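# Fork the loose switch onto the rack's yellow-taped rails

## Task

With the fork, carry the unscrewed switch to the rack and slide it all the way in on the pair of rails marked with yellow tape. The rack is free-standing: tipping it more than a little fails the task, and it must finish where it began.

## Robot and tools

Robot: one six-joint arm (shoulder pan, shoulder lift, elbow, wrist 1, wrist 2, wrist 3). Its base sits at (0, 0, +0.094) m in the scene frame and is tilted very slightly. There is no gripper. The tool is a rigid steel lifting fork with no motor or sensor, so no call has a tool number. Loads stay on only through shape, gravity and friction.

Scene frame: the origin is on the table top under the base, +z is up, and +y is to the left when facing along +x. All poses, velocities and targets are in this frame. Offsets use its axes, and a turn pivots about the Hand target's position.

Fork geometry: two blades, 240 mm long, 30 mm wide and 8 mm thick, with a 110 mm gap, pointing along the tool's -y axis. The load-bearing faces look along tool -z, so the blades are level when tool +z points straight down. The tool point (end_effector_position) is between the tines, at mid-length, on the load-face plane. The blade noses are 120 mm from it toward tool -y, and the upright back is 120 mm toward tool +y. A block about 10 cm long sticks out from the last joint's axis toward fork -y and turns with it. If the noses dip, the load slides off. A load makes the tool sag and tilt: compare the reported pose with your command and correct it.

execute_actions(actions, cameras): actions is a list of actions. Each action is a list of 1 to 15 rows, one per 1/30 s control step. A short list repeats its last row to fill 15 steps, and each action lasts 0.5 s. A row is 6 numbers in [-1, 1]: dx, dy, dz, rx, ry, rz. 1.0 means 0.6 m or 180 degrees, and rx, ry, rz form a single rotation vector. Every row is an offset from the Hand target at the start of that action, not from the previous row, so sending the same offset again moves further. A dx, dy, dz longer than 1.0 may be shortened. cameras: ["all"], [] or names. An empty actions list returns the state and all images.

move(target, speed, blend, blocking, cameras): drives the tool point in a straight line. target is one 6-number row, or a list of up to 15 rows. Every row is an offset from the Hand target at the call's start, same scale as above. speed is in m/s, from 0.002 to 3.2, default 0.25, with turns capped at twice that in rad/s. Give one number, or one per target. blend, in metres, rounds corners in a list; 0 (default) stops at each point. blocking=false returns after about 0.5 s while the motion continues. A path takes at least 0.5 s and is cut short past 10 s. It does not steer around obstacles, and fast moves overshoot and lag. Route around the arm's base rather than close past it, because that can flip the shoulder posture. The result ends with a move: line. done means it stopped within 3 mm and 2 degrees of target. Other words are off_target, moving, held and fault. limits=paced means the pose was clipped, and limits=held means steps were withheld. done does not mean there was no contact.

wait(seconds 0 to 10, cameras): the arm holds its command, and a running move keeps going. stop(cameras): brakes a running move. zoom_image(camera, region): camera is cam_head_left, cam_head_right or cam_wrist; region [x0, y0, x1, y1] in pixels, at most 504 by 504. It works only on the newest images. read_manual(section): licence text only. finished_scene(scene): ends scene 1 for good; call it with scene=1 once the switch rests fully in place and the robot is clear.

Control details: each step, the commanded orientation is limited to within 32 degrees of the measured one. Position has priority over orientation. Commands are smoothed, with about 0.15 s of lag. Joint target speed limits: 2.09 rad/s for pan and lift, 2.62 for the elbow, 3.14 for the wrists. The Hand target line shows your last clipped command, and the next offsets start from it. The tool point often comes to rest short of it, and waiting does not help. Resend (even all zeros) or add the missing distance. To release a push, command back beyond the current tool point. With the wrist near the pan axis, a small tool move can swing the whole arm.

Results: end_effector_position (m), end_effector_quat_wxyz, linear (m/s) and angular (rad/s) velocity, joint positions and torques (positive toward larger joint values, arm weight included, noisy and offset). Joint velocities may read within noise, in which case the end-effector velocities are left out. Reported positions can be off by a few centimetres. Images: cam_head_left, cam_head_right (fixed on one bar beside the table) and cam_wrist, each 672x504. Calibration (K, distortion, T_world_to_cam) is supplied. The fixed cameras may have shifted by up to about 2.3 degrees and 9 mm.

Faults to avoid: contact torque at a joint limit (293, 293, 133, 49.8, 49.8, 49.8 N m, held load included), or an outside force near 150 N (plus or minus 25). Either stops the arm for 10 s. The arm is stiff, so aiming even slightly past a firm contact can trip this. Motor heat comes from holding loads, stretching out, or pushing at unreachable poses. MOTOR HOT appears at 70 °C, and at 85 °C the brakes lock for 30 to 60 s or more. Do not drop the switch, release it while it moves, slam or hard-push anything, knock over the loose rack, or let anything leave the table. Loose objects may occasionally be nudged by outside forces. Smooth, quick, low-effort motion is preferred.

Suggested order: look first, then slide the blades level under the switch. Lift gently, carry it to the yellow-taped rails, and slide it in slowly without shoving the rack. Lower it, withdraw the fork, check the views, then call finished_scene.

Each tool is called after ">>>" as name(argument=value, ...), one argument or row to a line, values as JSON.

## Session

>>> execute_actions(
  actions=[],
)

>>> zoom_image(
  camera="cam_head_right",
  region=[270, 75, 470, 275],
)

>>> zoom_image(
  camera="cam_head_left",
  region=[270, 75, 470, 275],
)

Scene clock: 0.00 s.
end_effector_position=(+0.3721, -0.1179, +0.2683) end_effector_quat_wxyz=(-0.171, +0.978, -0.115, +0.012)
Joint positions: [1.982 -1.736 2.436 -1.964 -1.402 0.575]
Joint velocities: within noise
Joint torques (N m): no reading
Hand target: +0.3721, -0.1179, +0.2683; -0.171, +0.978, -0.115, +0.012
camera_calibration:
cam_wrist: T_world_to_cam=[[0.971635, -0.232132, -0.0451733, -0.367249], [-0.231942, -0.972683, 0.00947392, -0.159603], [-0.0461385, 0.00127239, -0.998934, 0.379723], [0, 0, 0, 1]] pos_world=[0.337333, -0.240977, 0.364241]

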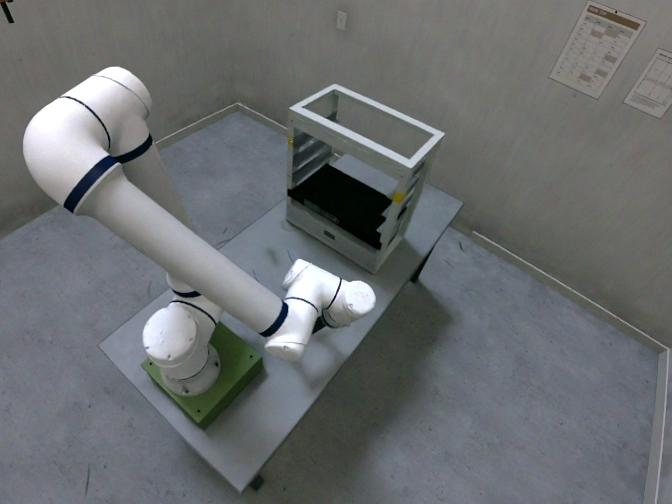

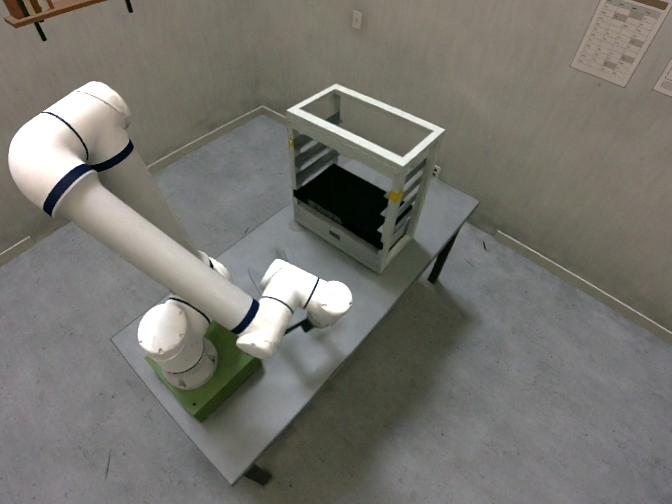

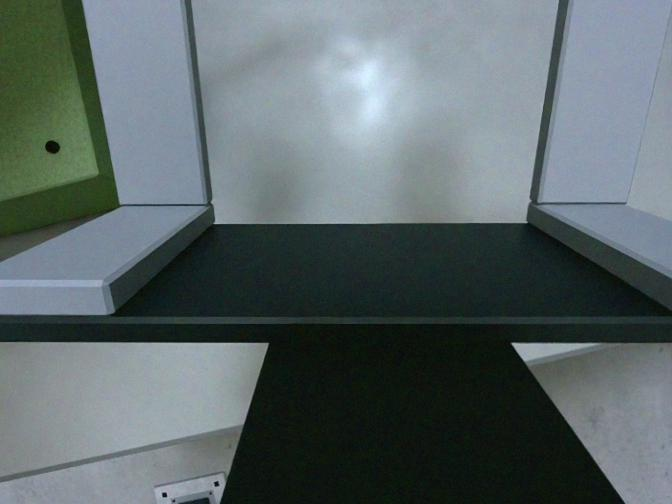

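Scaled by 2.520.

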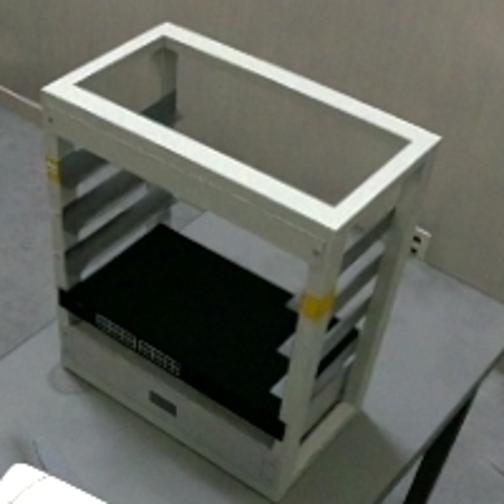

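Scaled by 2.520.

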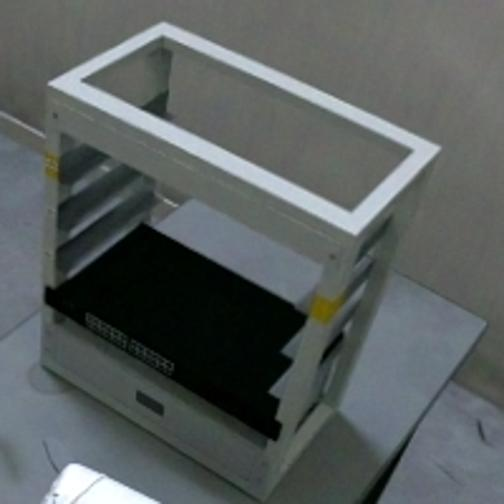

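>>> zoom_image(
  camera="cam_head_left",
  region=[280, 180, 390, 280],
)

>>> zoom_image(
  camera="cam_head_right",
  region=[285, 180, 395, 280],
)

Scaled by 4.582.

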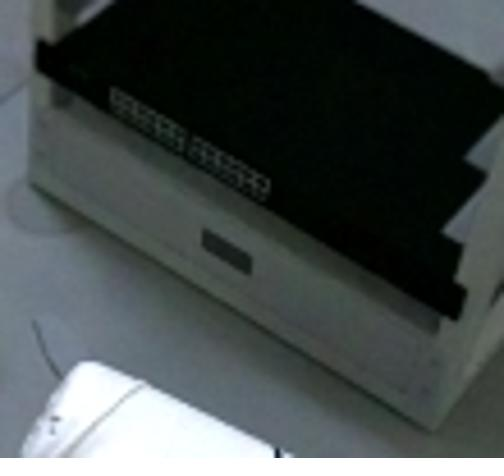

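Scaled by 4.582.

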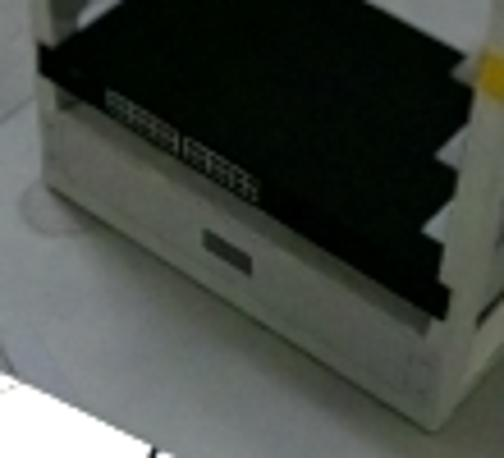

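>>> move(
  target=[0.3915, 0.2198, 0.03, -0.0796, 0.0864, -0.4027],
  speed=0.4,
  cameras=["all"],
)

>>> zoom_image(
  camera="cam_head_left",
  region=[270, 75, 450, 285],
)

>>> zoom_image(
  camera="cam_head_right",
  region=[270, 75, 450, 285],
)

Scene clock: 29.87 s.
end_effector_position=(+0.6070, +0.0140, +0.2863) end_effector_quat_wxyz=(+0.000, +0.727, -0.686, +0.000)
Joint positions: [2.8 -1.86 2.411 -2.107 -1.569 2.695]
Joint torques (N m): [8.98 -9.88 -90.73 -5.28 -1.51 3.31]
Hand target: +0.6070, +0.0140, +0.2863; +0.000, +0.727, -0.686, +0.000
Off the commanded pose: 0.000 m, 0 deg.
move: done
camera_calibration:
cam_wrist: T_world_to_cam=[[0.0454448, -0.998613, -0.0265769, 0.00349574], [-0.936712, -0.0518426, 0.346241, 0.341483], [-0.347138, 0.00916006, -0.937769, 0.573502], [0, 0, 0, 1]] pos_world=[0.518797, 0.0159409, 0.41967]

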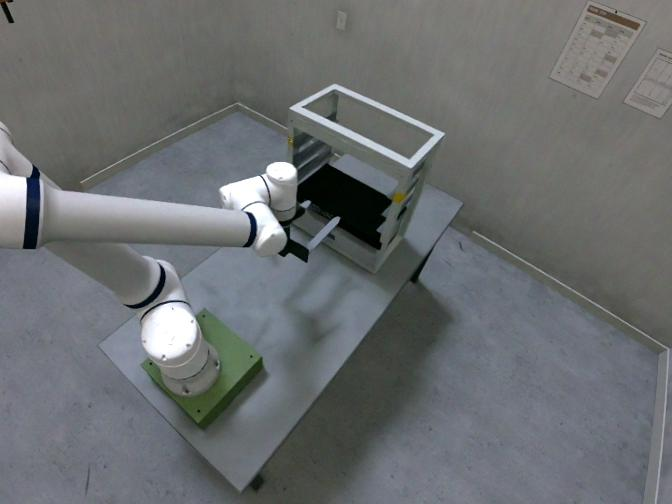

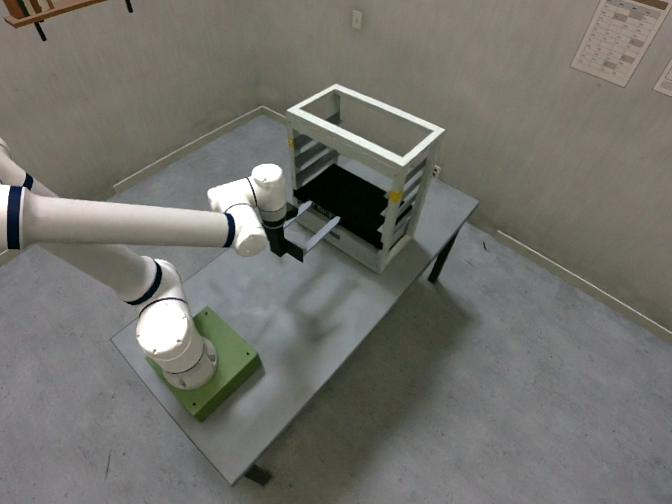

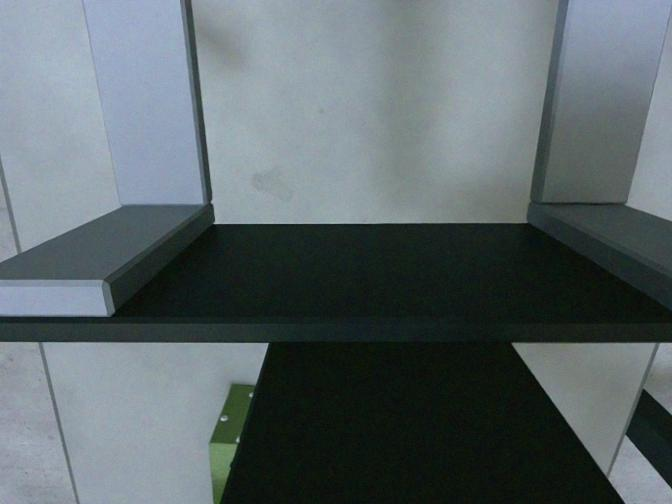

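Scaled by 2.400.

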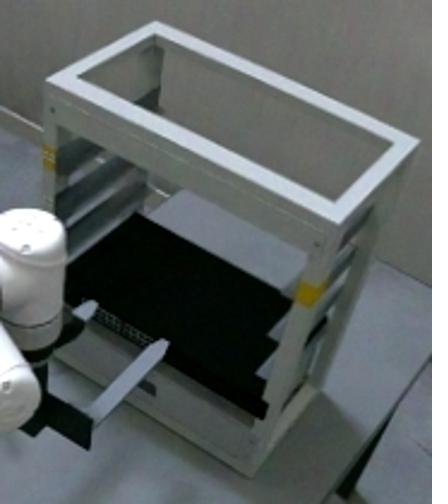

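Scaled by 2.400.

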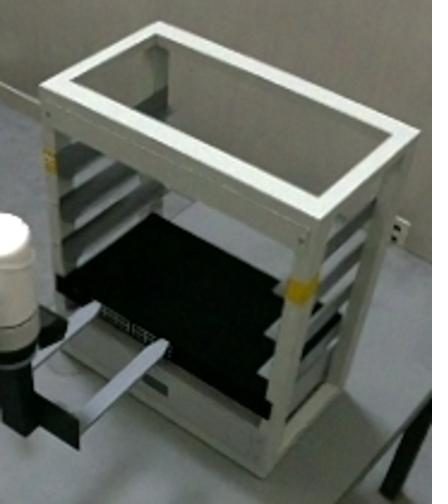

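>>> move(
  target=[
    [0, 0, -0.213, 0, 0, 0],
    [0.07, 0.004, -0.213, 0, 0, 0],
  ],
  speed=0.2,
  cameras=["all"],
)

>>> zoom_image(
  camera="cam_head_left",
  region=[275, 170, 395, 280],
)

>>> zoom_image(
  camera="cam_head_right",
  region=[275, 170, 395, 280],
)

Scene clock: 35.83 s.
end_effector_position=(+0.6488, +0.0164, +0.1585) end_effector_quat_wxyz=(+0.000, +0.727, -0.686, +0.000)
Joint positions: [2.839 -1.561 2.476 -2.471 -1.569 2.734]
Joint torques (N m): [10.53 -30.93 -71.46 -10.29 -1.5 3.62]
Hand target: +0.6490, +0.0164, +0.1585; +0.000, +0.727, -0.686, +0.000
Off the commanded pose: 0.000 m, 0 deg.
move: done
camera_calibration:
cam_wrist: T_world_to_cam=[[0.0452541, -0.998624, -0.026514, 0.000684895], [-0.93669, -0.0516428, 0.346332, 0.424968], [-0.347224, 0.00916249, -0.937737, 0.468182], [0, 0, 0, 1]] pos_world=[0.560596, 0.0183408, 0.291871]

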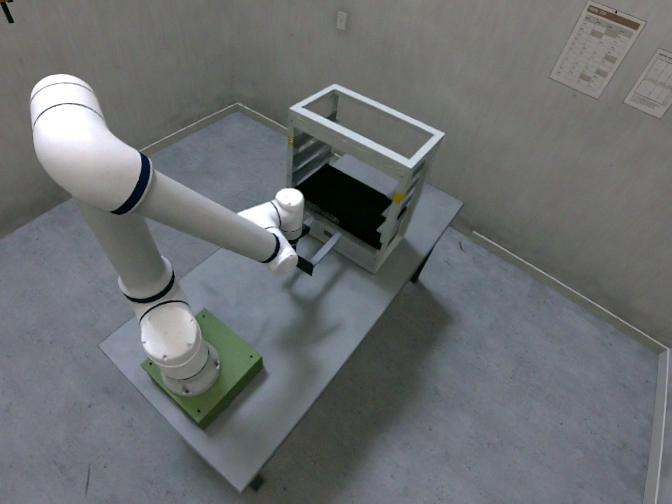

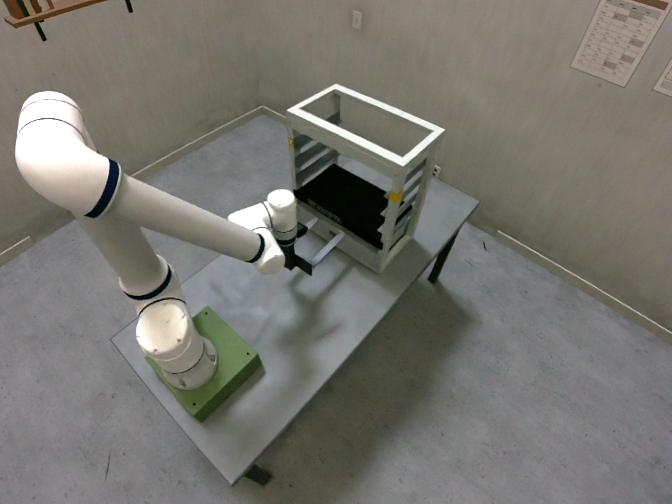

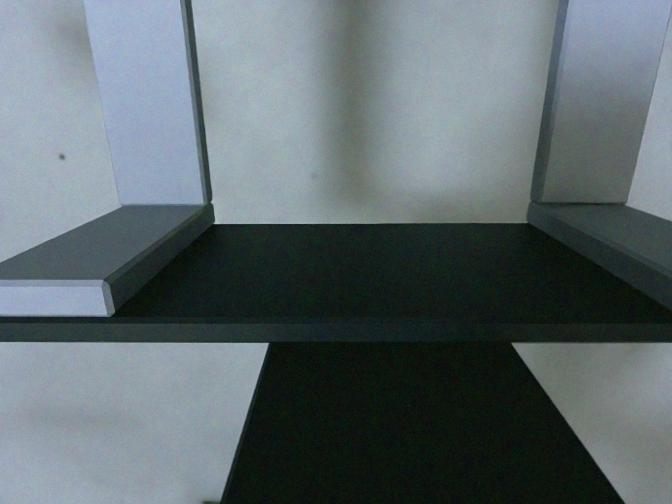

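Scaled by 4.200.

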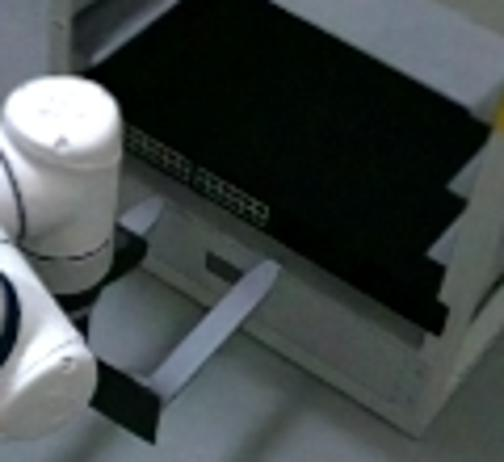

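Scaled by 4.200.

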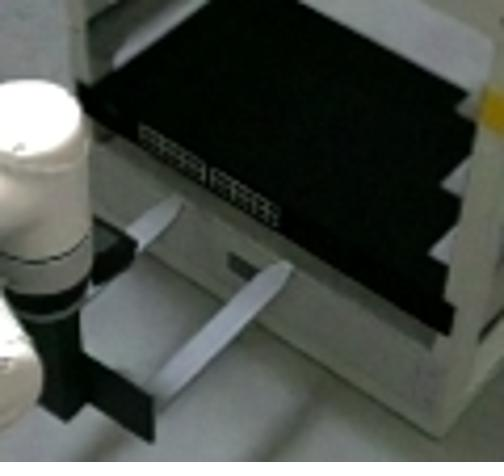

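>>> move(
  target=[0.05, 0.0029, 0, 0, 0, 0],
  speed=0.04,
  cameras=["cam_head_left","cam_head_right"],
)

>>> zoom_image(
  camera="cam_head_left",
  region=[275, 170, 395, 280],
)

>>> zoom_image(
  camera="cam_head_right",
  region=[275, 170, 395, 280],
)

Scene clock: 41.23 s.
end_effector_position=(+0.6788, +0.0181, +0.1585) end_effector_quat_wxyz=(+0.000, +0.727, -0.686, +0.000)
Joint positions: [2.863 -1.51 2.423 -2.469 -1.569 2.758]
Joint torques (N m): [8.87 -37.16 -72.36 -5.6 1.85 3.73]
Hand target: +0.6790, +0.0181, +0.1585; +0.000, +0.727, -0.686, +0.000
Off the commanded pose: 0.000 m, 0 deg.
move: done
Images, in order (width x height): cam_head_left 672x504, cam_head_right 672x504.

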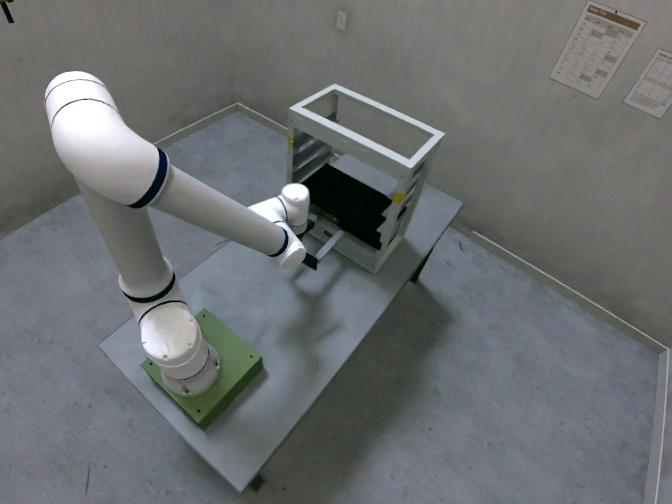

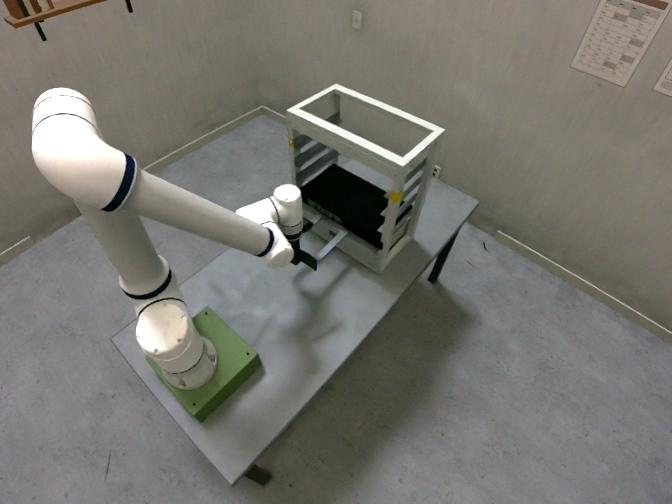

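Scaled by 4.200.

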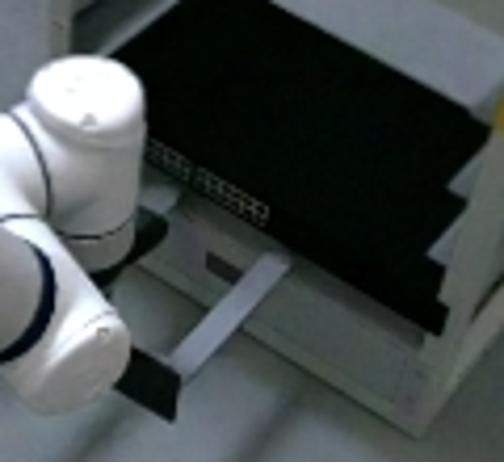

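Scaled by 4.200.

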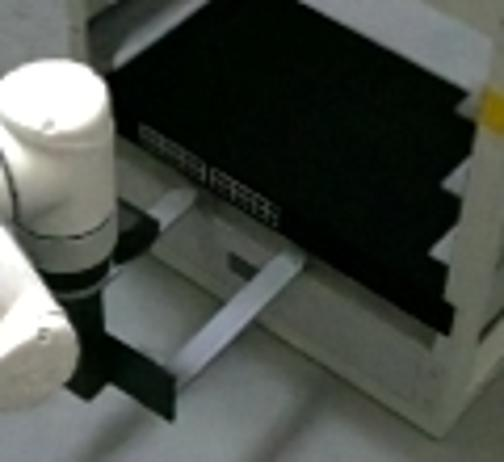

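>>> move(
  target=[0.2267, 0.0131, 0, 0, 0, 0],
  speed=0.1,
  cameras=["all"],
)

>>> zoom_image(
  camera="cam_head_right",
  region=[275, 170, 395, 280],
)

Scene clock: 47.30 s.
end_effector_position=(+0.8149, +0.0260, +0.1585) end_effector_quat_wxyz=(+0.000, +0.727, -0.686, +0.000)
Joint positions: [2.942 -1.311 2.175 -2.42 -1.567 2.838]
Joint torques (N m): [9.35 -60.36 -75.32 -5.31 -0.42 3.57]
Hand target: +0.8150, +0.0260, +0.1585; +0.000, +0.727, -0.686, +0.000
Off the commanded pose: 0.000 m, 0 deg.
move: done
camera_calibration:
cam_wrist: T_world_to_cam=[[0.0452541, -0.998624, -0.026514, 0.00275497], [-0.93669, -0.0516428, 0.346332, 0.581048], [-0.347224, 0.00916249, -0.937737, 0.525768], [0, 0, 0, 1]] pos_world=[0.726696, 0.0279408, 0.291871]

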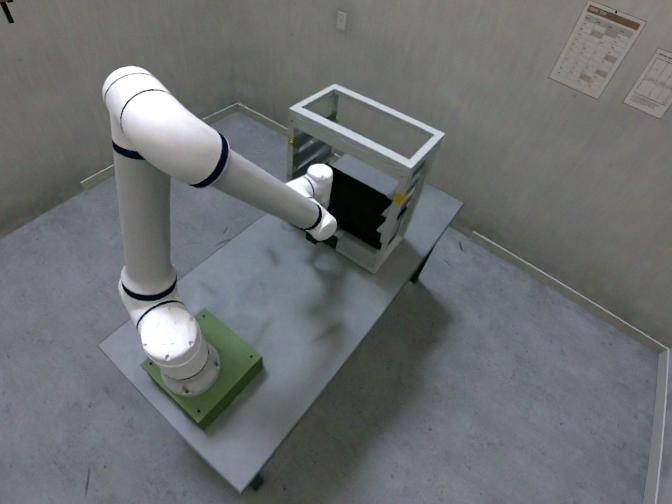

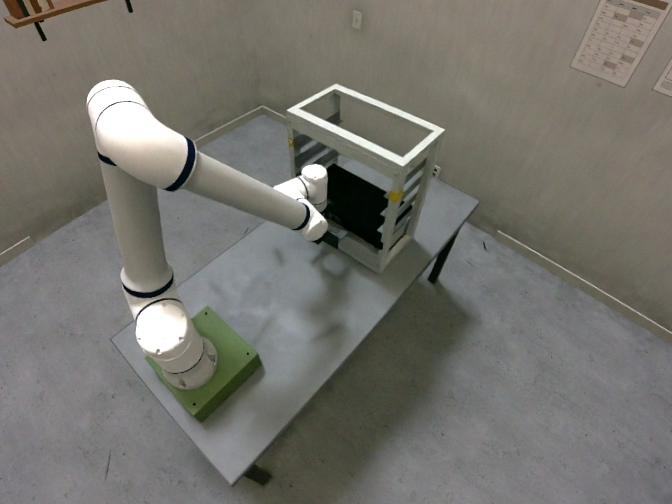

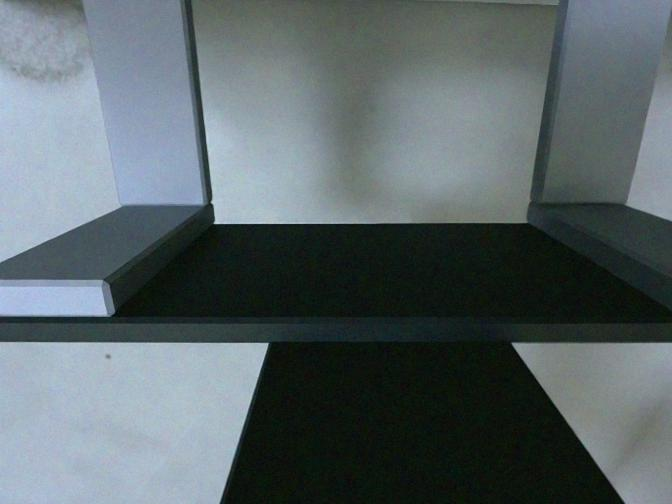

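Scaled by 4.200.

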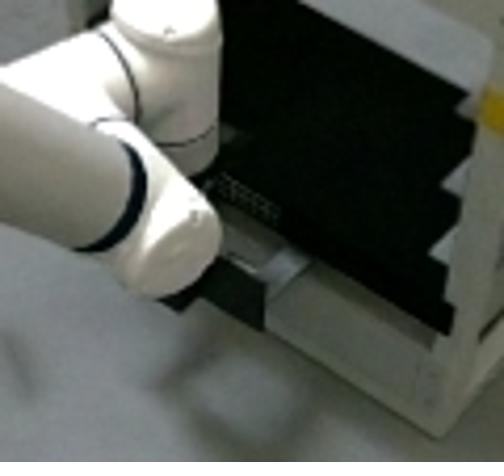

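>>> zoom_image(
  camera="cam_wrist",
  region=[190, 0, 570, 40],
)

Scaled by 1.326.

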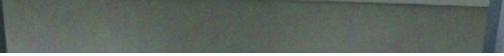

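>>> move(
  target=[0.05, 0.0015, 0, 0, 0, 0],
  speed=0.08,
  cameras=["cam_wrist"],
)

>>> zoom_image(
  camera="cam_wrist",
  region=[190, 0, 380, 60],
)

>>> zoom_image(
  camera="cam_wrist",
  region=[380, 0, 570, 60],
)

Scene clock: 64.93 s.
end_effector_position=(+0.8448, +0.0269, +0.1585) end_effector_quat_wxyz=(+0.000, +0.727, -0.686, +0.000)
Joint positions: [2.954 -1.271 2.117 -2.403 -1.567 2.85]
Joint torques (N m): [8.88 -68.05 -76.76 -5.43 1.6 3.6]
Hand target: +0.8450, +0.0269, +0.1585; +0.000, +0.727, -0.686, +0.000
Off the commanded pose: 0.000 m, 0 deg.
move: done
camera_calibration:
cam_wrist: T_world_to_cam=[[0.0452541, -0.998624, -0.026514, 0.00229611], [-0.93669, -0.0516428, 0.346332, 0.609195], [-0.347224, 0.00916249, -0.937737, 0.536177], [0, 0, 0, 1]] pos_world=[0.756696, 0.0288408, 0.291871]
Images, in order (width x height): cam_wrist 672x504.

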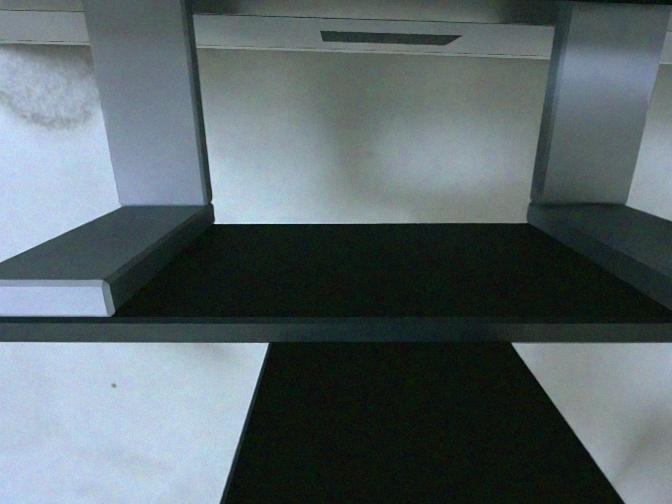

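Scaled by 2.653.

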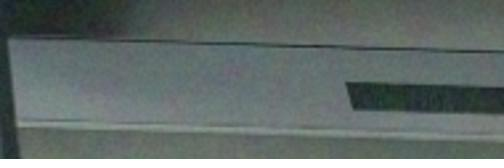

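Scaled by 2.653.

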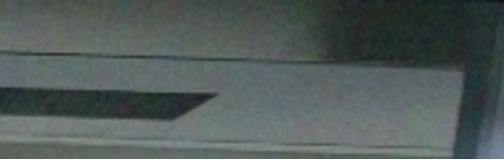

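>>> move(
  target=[
    [-0.0367, -0.002, 0, 0, 0, -0.0083],
    [-0.0367, -0.002, 0.012, 0, 0, -0.0083],
    [-0.0367, -0.002, 0.043, 0, 0, -0.0083],
  ],
  speed=[0.1, 0.06, 0.03],
  cameras=["all"],
)

>>> zoom_image(
  camera="cam_head_right",
  region=[275, 150, 435, 280],
)

Scene clock: 78.77 s.
end_effector_position=(+0.8230, +0.0257, +0.1841) end_effector_quat_wxyz=(+0.000, +0.718, -0.696, +0.000)
Joint positions: [2.951 -1.337 2.144 -2.364 -1.567 2.872]
Joint torques (N m): [-21.87 -123.31 -115.46 -19.51 3.44 -1.84]
Hand target: +0.8230, +0.0257, +0.1843; +0.000, +0.718, -0.696, +0.000
Off the commanded pose: 0.000 m, 0 deg.
move: done
camera_calibration:
cam_wrist: T_world_to_cam=[[0.0191313, -0.999465, -0.0265157, 0.0243495], [-0.937717, -0.0271376, 0.346338, 0.580017], [-0.346873, 0.0182383, -0.937735, 0.552083], [0, 0, 0, 1]] pos_world=[0.734929, 0.0300078, 0.317471]

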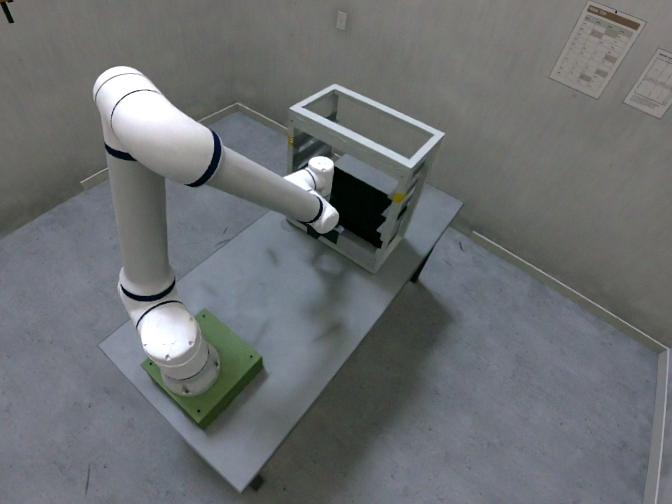

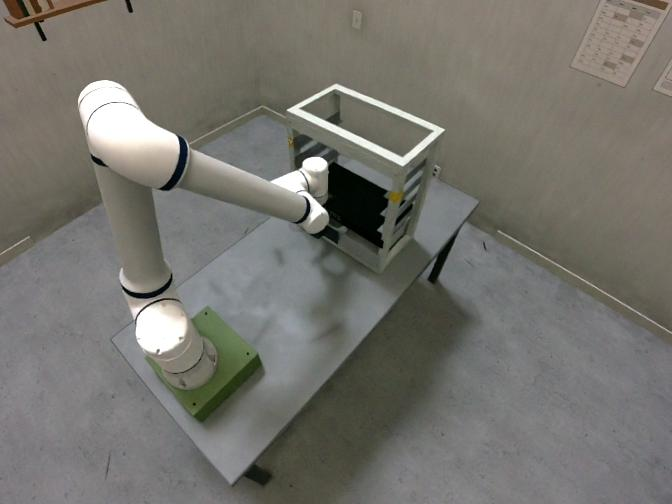

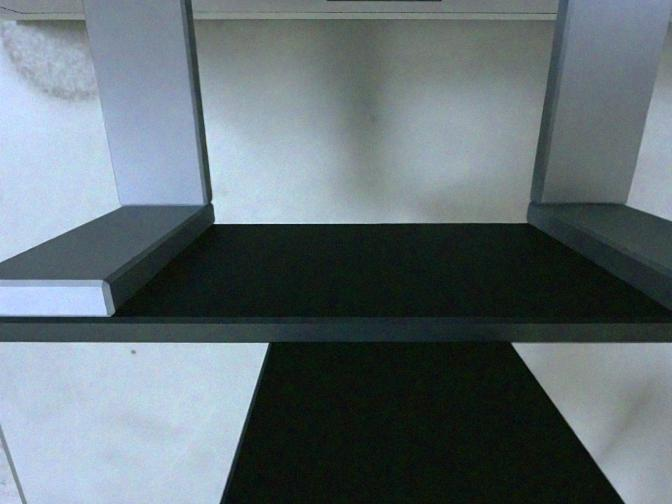

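Scaled by 3.150.

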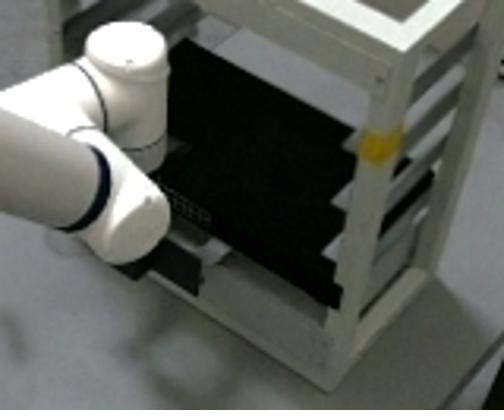

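>>> move(
  target=[
    [-0.5667, -0.0178, 0.002, 0, 0, 0],
  ],
  speed=0.12,
  cameras=["all"],
)

>>> zoom_image(
  camera="cam_head_right",
  region=[235, 75, 445, 285],
)

>>> zoom_image(
  camera="cam_head_left",
  region=[235, 75, 445, 285],
)

Scene clock: 85.90 s.
end_effector_position=(+0.4831, +0.0150, +0.1855) end_effector_quat_wxyz=(+0.000, +0.718, -0.696, +0.000)
Joint positions: [2.66 -2.03 2.711 -2.238 -1.572 2.581]
Joint torques (N m): [-22.63 -37.39 -98.41 -18.67 6.13 -2.16]
Hand target: +0.4830, +0.0150, +0.1855; +0.000, +0.718, -0.696, +0.000
Off the commanded pose: 0.000 m, 0 deg.
move: done
camera_calibration:
cam_wrist: T_world_to_cam=[[0.0191313, -0.999465, -0.0265157, 0.0201924], [-0.937717, -0.0271376, 0.346338, 0.260547], [-0.346873, 0.0182383, -0.937735, 0.435595], [0, 0, 0, 1]] pos_world=[0.395029, 0.0193078, 0.318771]

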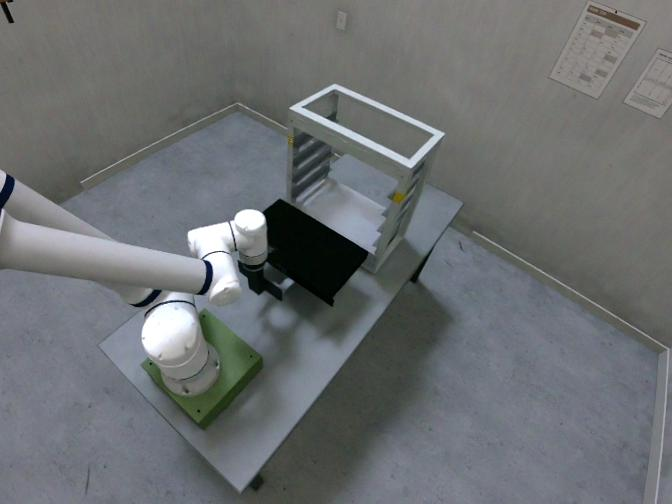

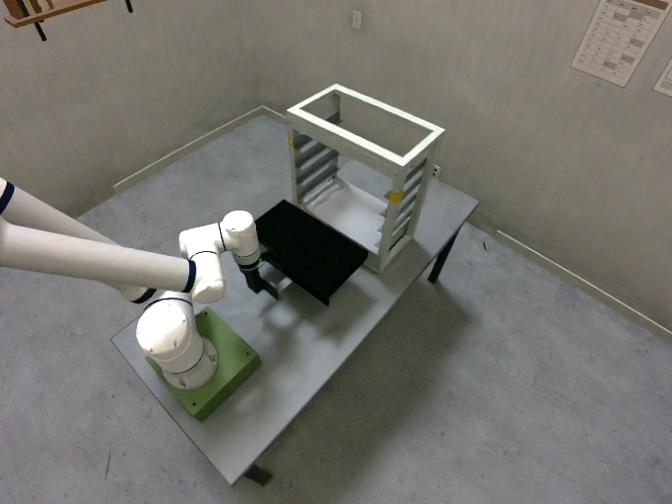

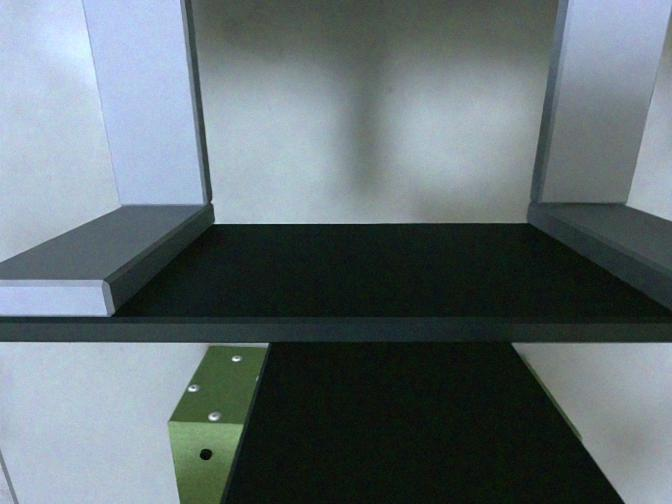

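Scaled by 2.400.

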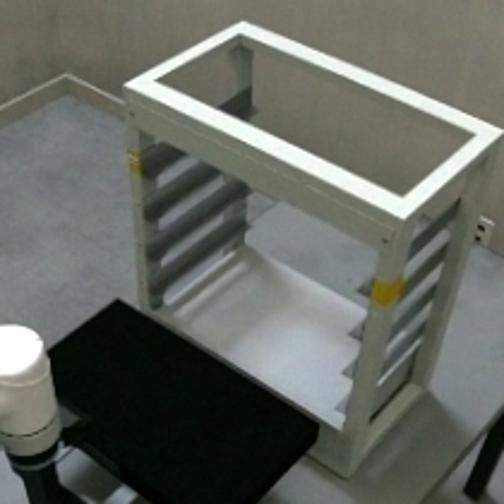

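Scaled by 2.400.

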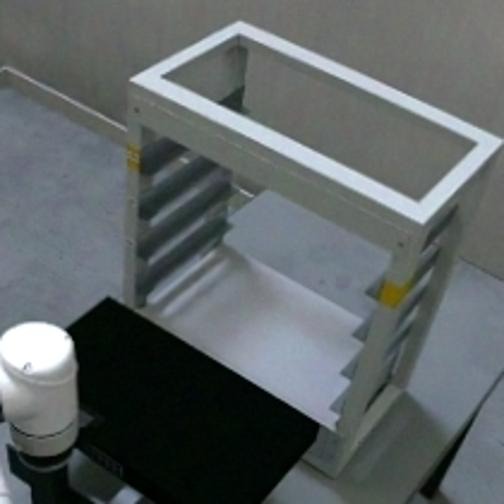

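>>> move(
  target=[
    [-0.03, -0.001, 0.4425, 0, 0, 0],
    [0.35, 0.011, 0.4425, 0, 0, 0],
  ],
  speed=0.15,
  blend=[0.02, 0],
  cameras=["all"],
)

>>> zoom_image(
  camera="cam_head_right",
  region=[265, 75, 445, 235],
)

>>> zoom_image(
  camera="cam_head_left",
  region=[265, 75, 445, 235],
)

Scene clock: 93.83 s.
end_effector_position=(+0.6928, +0.0216, +0.4510) end_effector_quat_wxyz=(+0.000, +0.718, -0.696, +0.000)
Joint positions: [2.883 -1.814 2.066 -1.809 -1.568 2.805]
Joint torques (N m): [8.62 -53.53 -145.22 -24.3 0.65 3.13]
Hand target: +0.6930, +0.0216, +0.4510; +0.000, +0.718, -0.696, +0.000
Off the commanded pose: 0.000 m, 0 deg.
move: done
camera_calibration:
cam_wrist: T_world_to_cam=[[0.0191302, -0.999465, -0.0265153, 0.0298201], [-0.937717, -0.0271365, 0.346338, 0.365378], [-0.346873, 0.0182383, -0.937735, 0.757276], [0, 0, 0, 1]] pos_world=[0.604729, 0.0259078, 0.584371]

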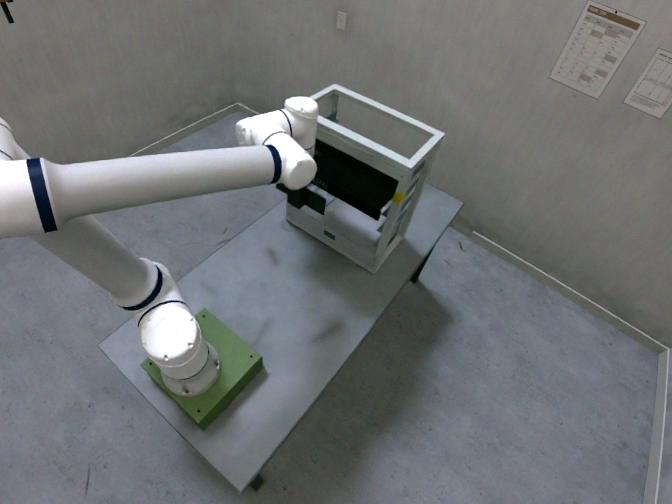

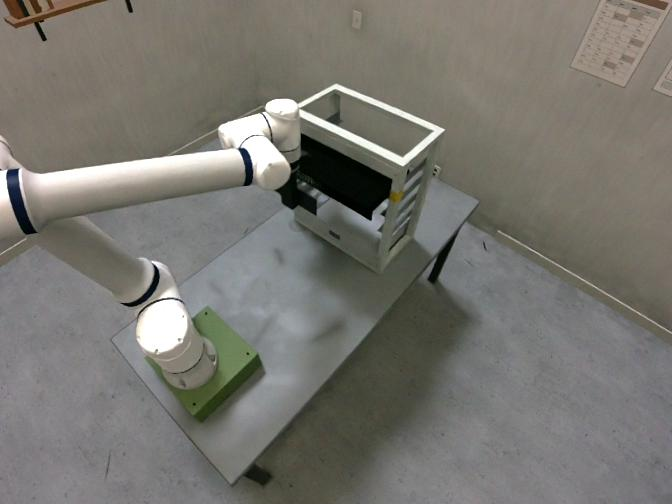

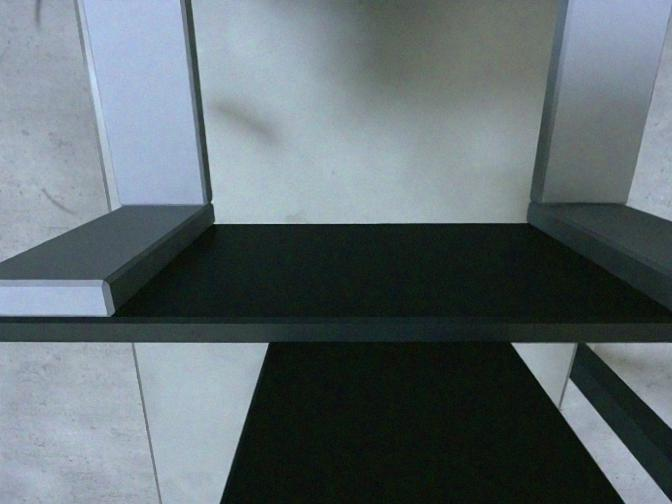

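Scaled by 2.800.

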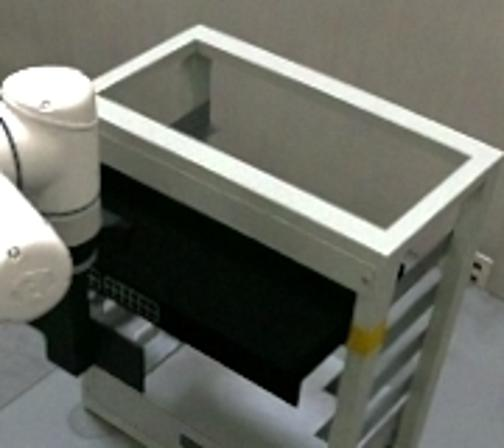

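Scaled by 2.800.

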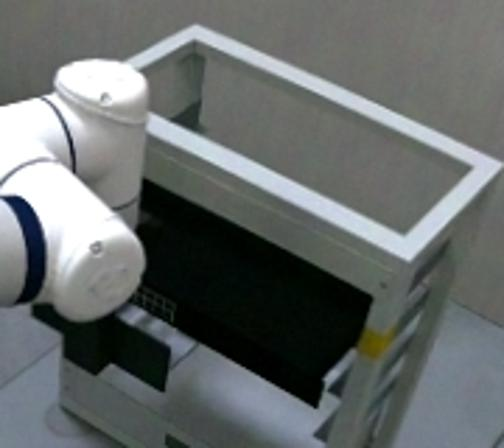

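>>> move(
  target=[
    [0.2142, 0.0067, 0, 0, 0, 0],
  ],
  speed=0.1,
  cameras=["all"],
)

>>> zoom_image(
  camera="cam_head_right",
  region=[265, 75, 445, 235],
)

>>> zoom_image(
  camera="cam_head_left",
  region=[265, 75, 445, 235],
)

Scene clock: 98.40 s.
end_effector_position=(+0.8213, +0.0256, +0.4510) end_effector_quat_wxyz=(+0.000, +0.718, -0.696, +0.000)
Joint positions: [2.948 -1.584 1.872 -1.845 -1.567 2.87]
Joint torques (N m): [7.55 -83.35 -143.99 -23.69 0.97 3.49]
Hand target: +0.8215, +0.0256, +0.4510; +0.000, +0.718, -0.696, +0.000
Off the commanded pose: 0.000 m, 0 deg.
move: done
camera_calibration:
cam_wrist: T_world_to_cam=[[0.0192243, -0.999463, -0.0265489, 0.0313103], [-0.937715, -0.0272364, 0.346337, 0.485985], [-0.346874, 0.0182372, -0.937734, 0.801777], [0, 0, 0, 1]] pos_world=[0.733229, 0.0299078, 0.58437]

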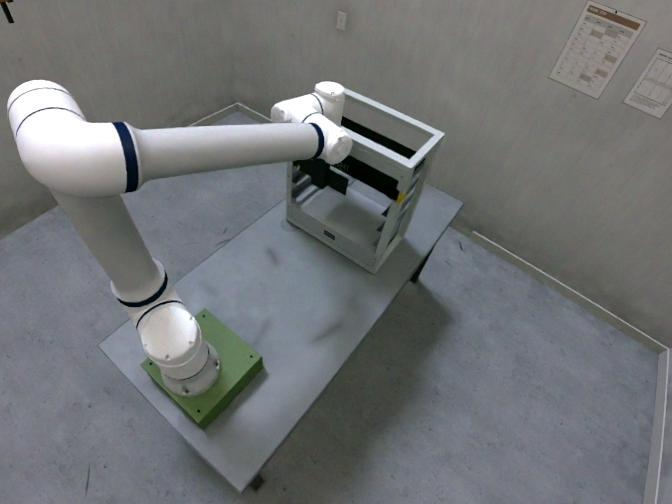

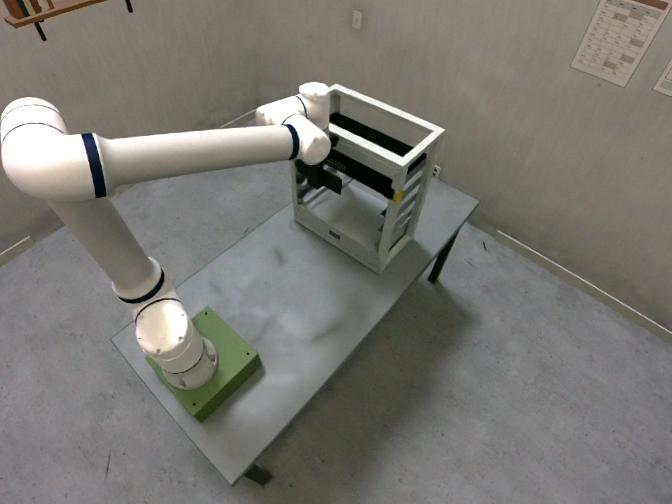

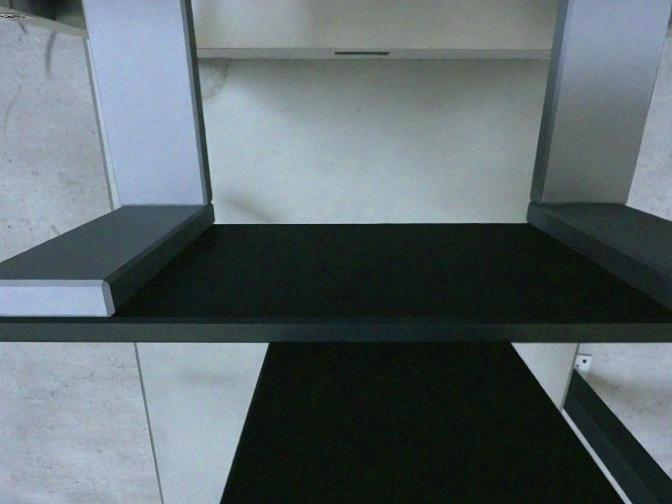

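Scaled by 2.800.

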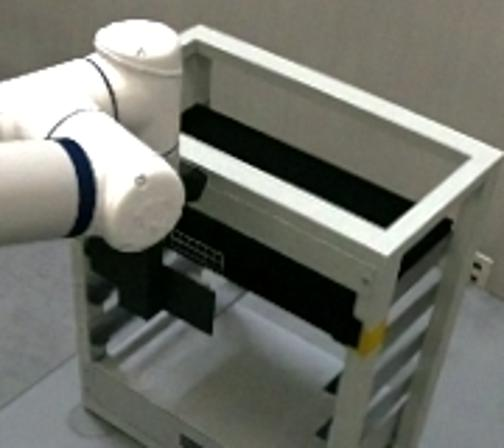

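Scaled by 2.800.

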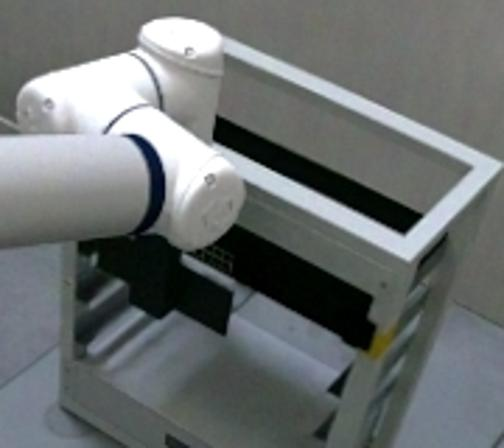

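>>> move(
  target=[
    [0, 0, -0.03, 0, 0, 0],
    [0, 0, -0.055, 0, 0, 0],
    [-0.42, -0.0132, -0.055, 0, 0, 0],
    [-0.42, -0.0132, 0.022, 0, 0, 0],
  ],
  speed=[0.03, 0.05, 0.2, 0.2],
  cameras=["all"],
)

>>> zoom_image(
  camera="cam_head_right",
  region=[265, 75, 445, 235],
)

>>> zoom_image(
  camera="cam_head_left",
  region=[265, 75, 445, 235],
)

Scene clock: 106.00 s.
end_effector_position=(+0.5695, +0.0177, +0.4640) end_effector_quat_wxyz=(+0.000, +0.718, -0.696, +0.000)
Joint positions: [2.781 -2.069 2.194 -1.682 -1.57 2.703]
Joint torques (N m): [-21.58 -28.65 -101.3 -5.49 -0.47 -2.31]
Hand target: +0.5695, +0.0177, +0.4642; +0.000, +0.718, -0.696, +0.000
Off the commanded pose: 0.000 m, 0 deg.
move: done
camera_calibration:
cam_wrist: T_world_to_cam=[[0.0191302, -0.999465, -0.0265153, 0.0286256], [-0.937717, -0.0271365, 0.346338, 0.245149], [-0.346873, 0.0182383, -0.937735, 0.726768], [0, 0, 0, 1]] pos_world=[0.481429, 0.0220078, 0.597371]

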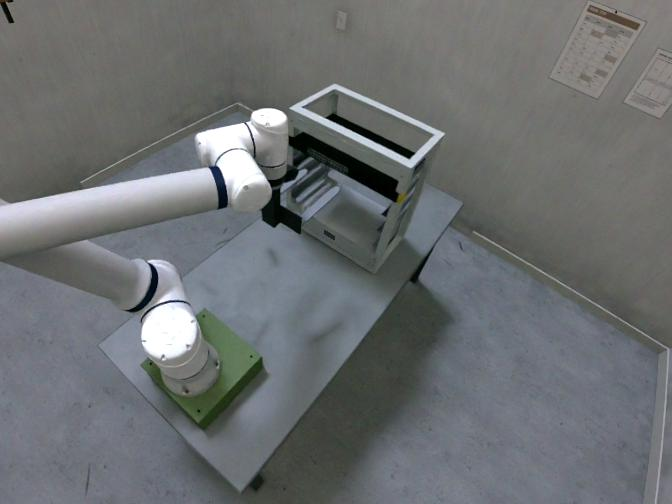

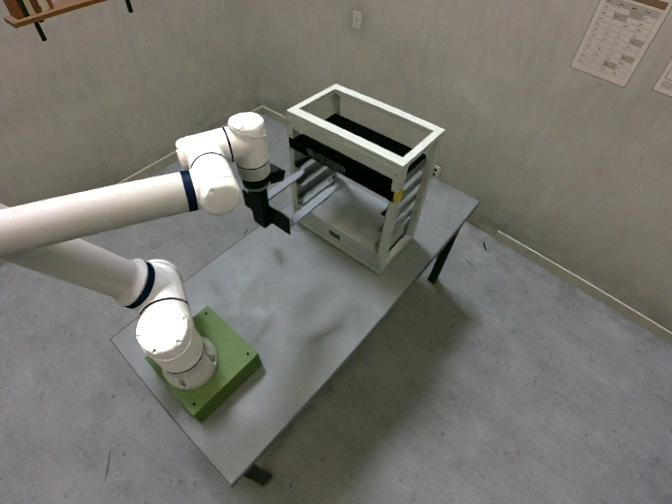

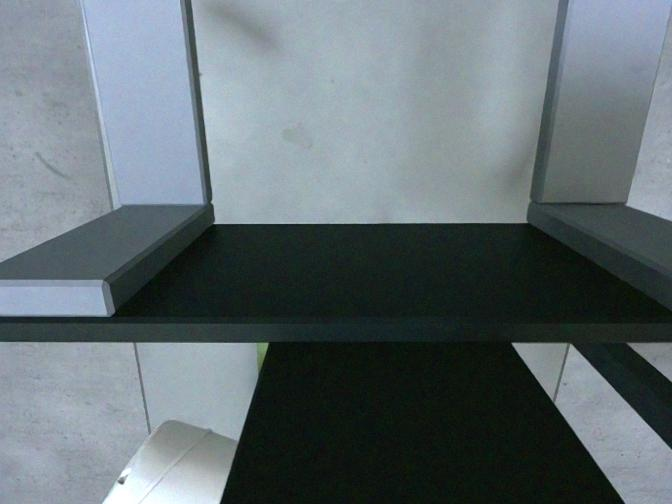

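Scaled by 2.800.

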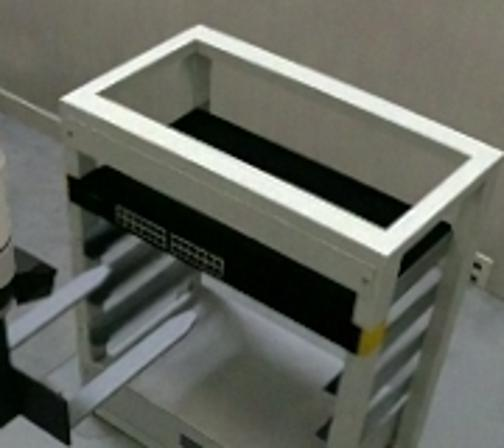

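Scaled by 2.800.

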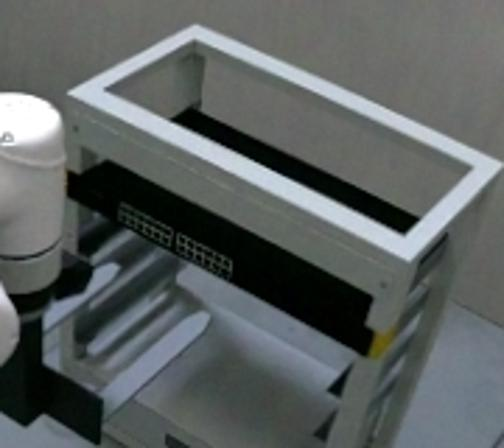

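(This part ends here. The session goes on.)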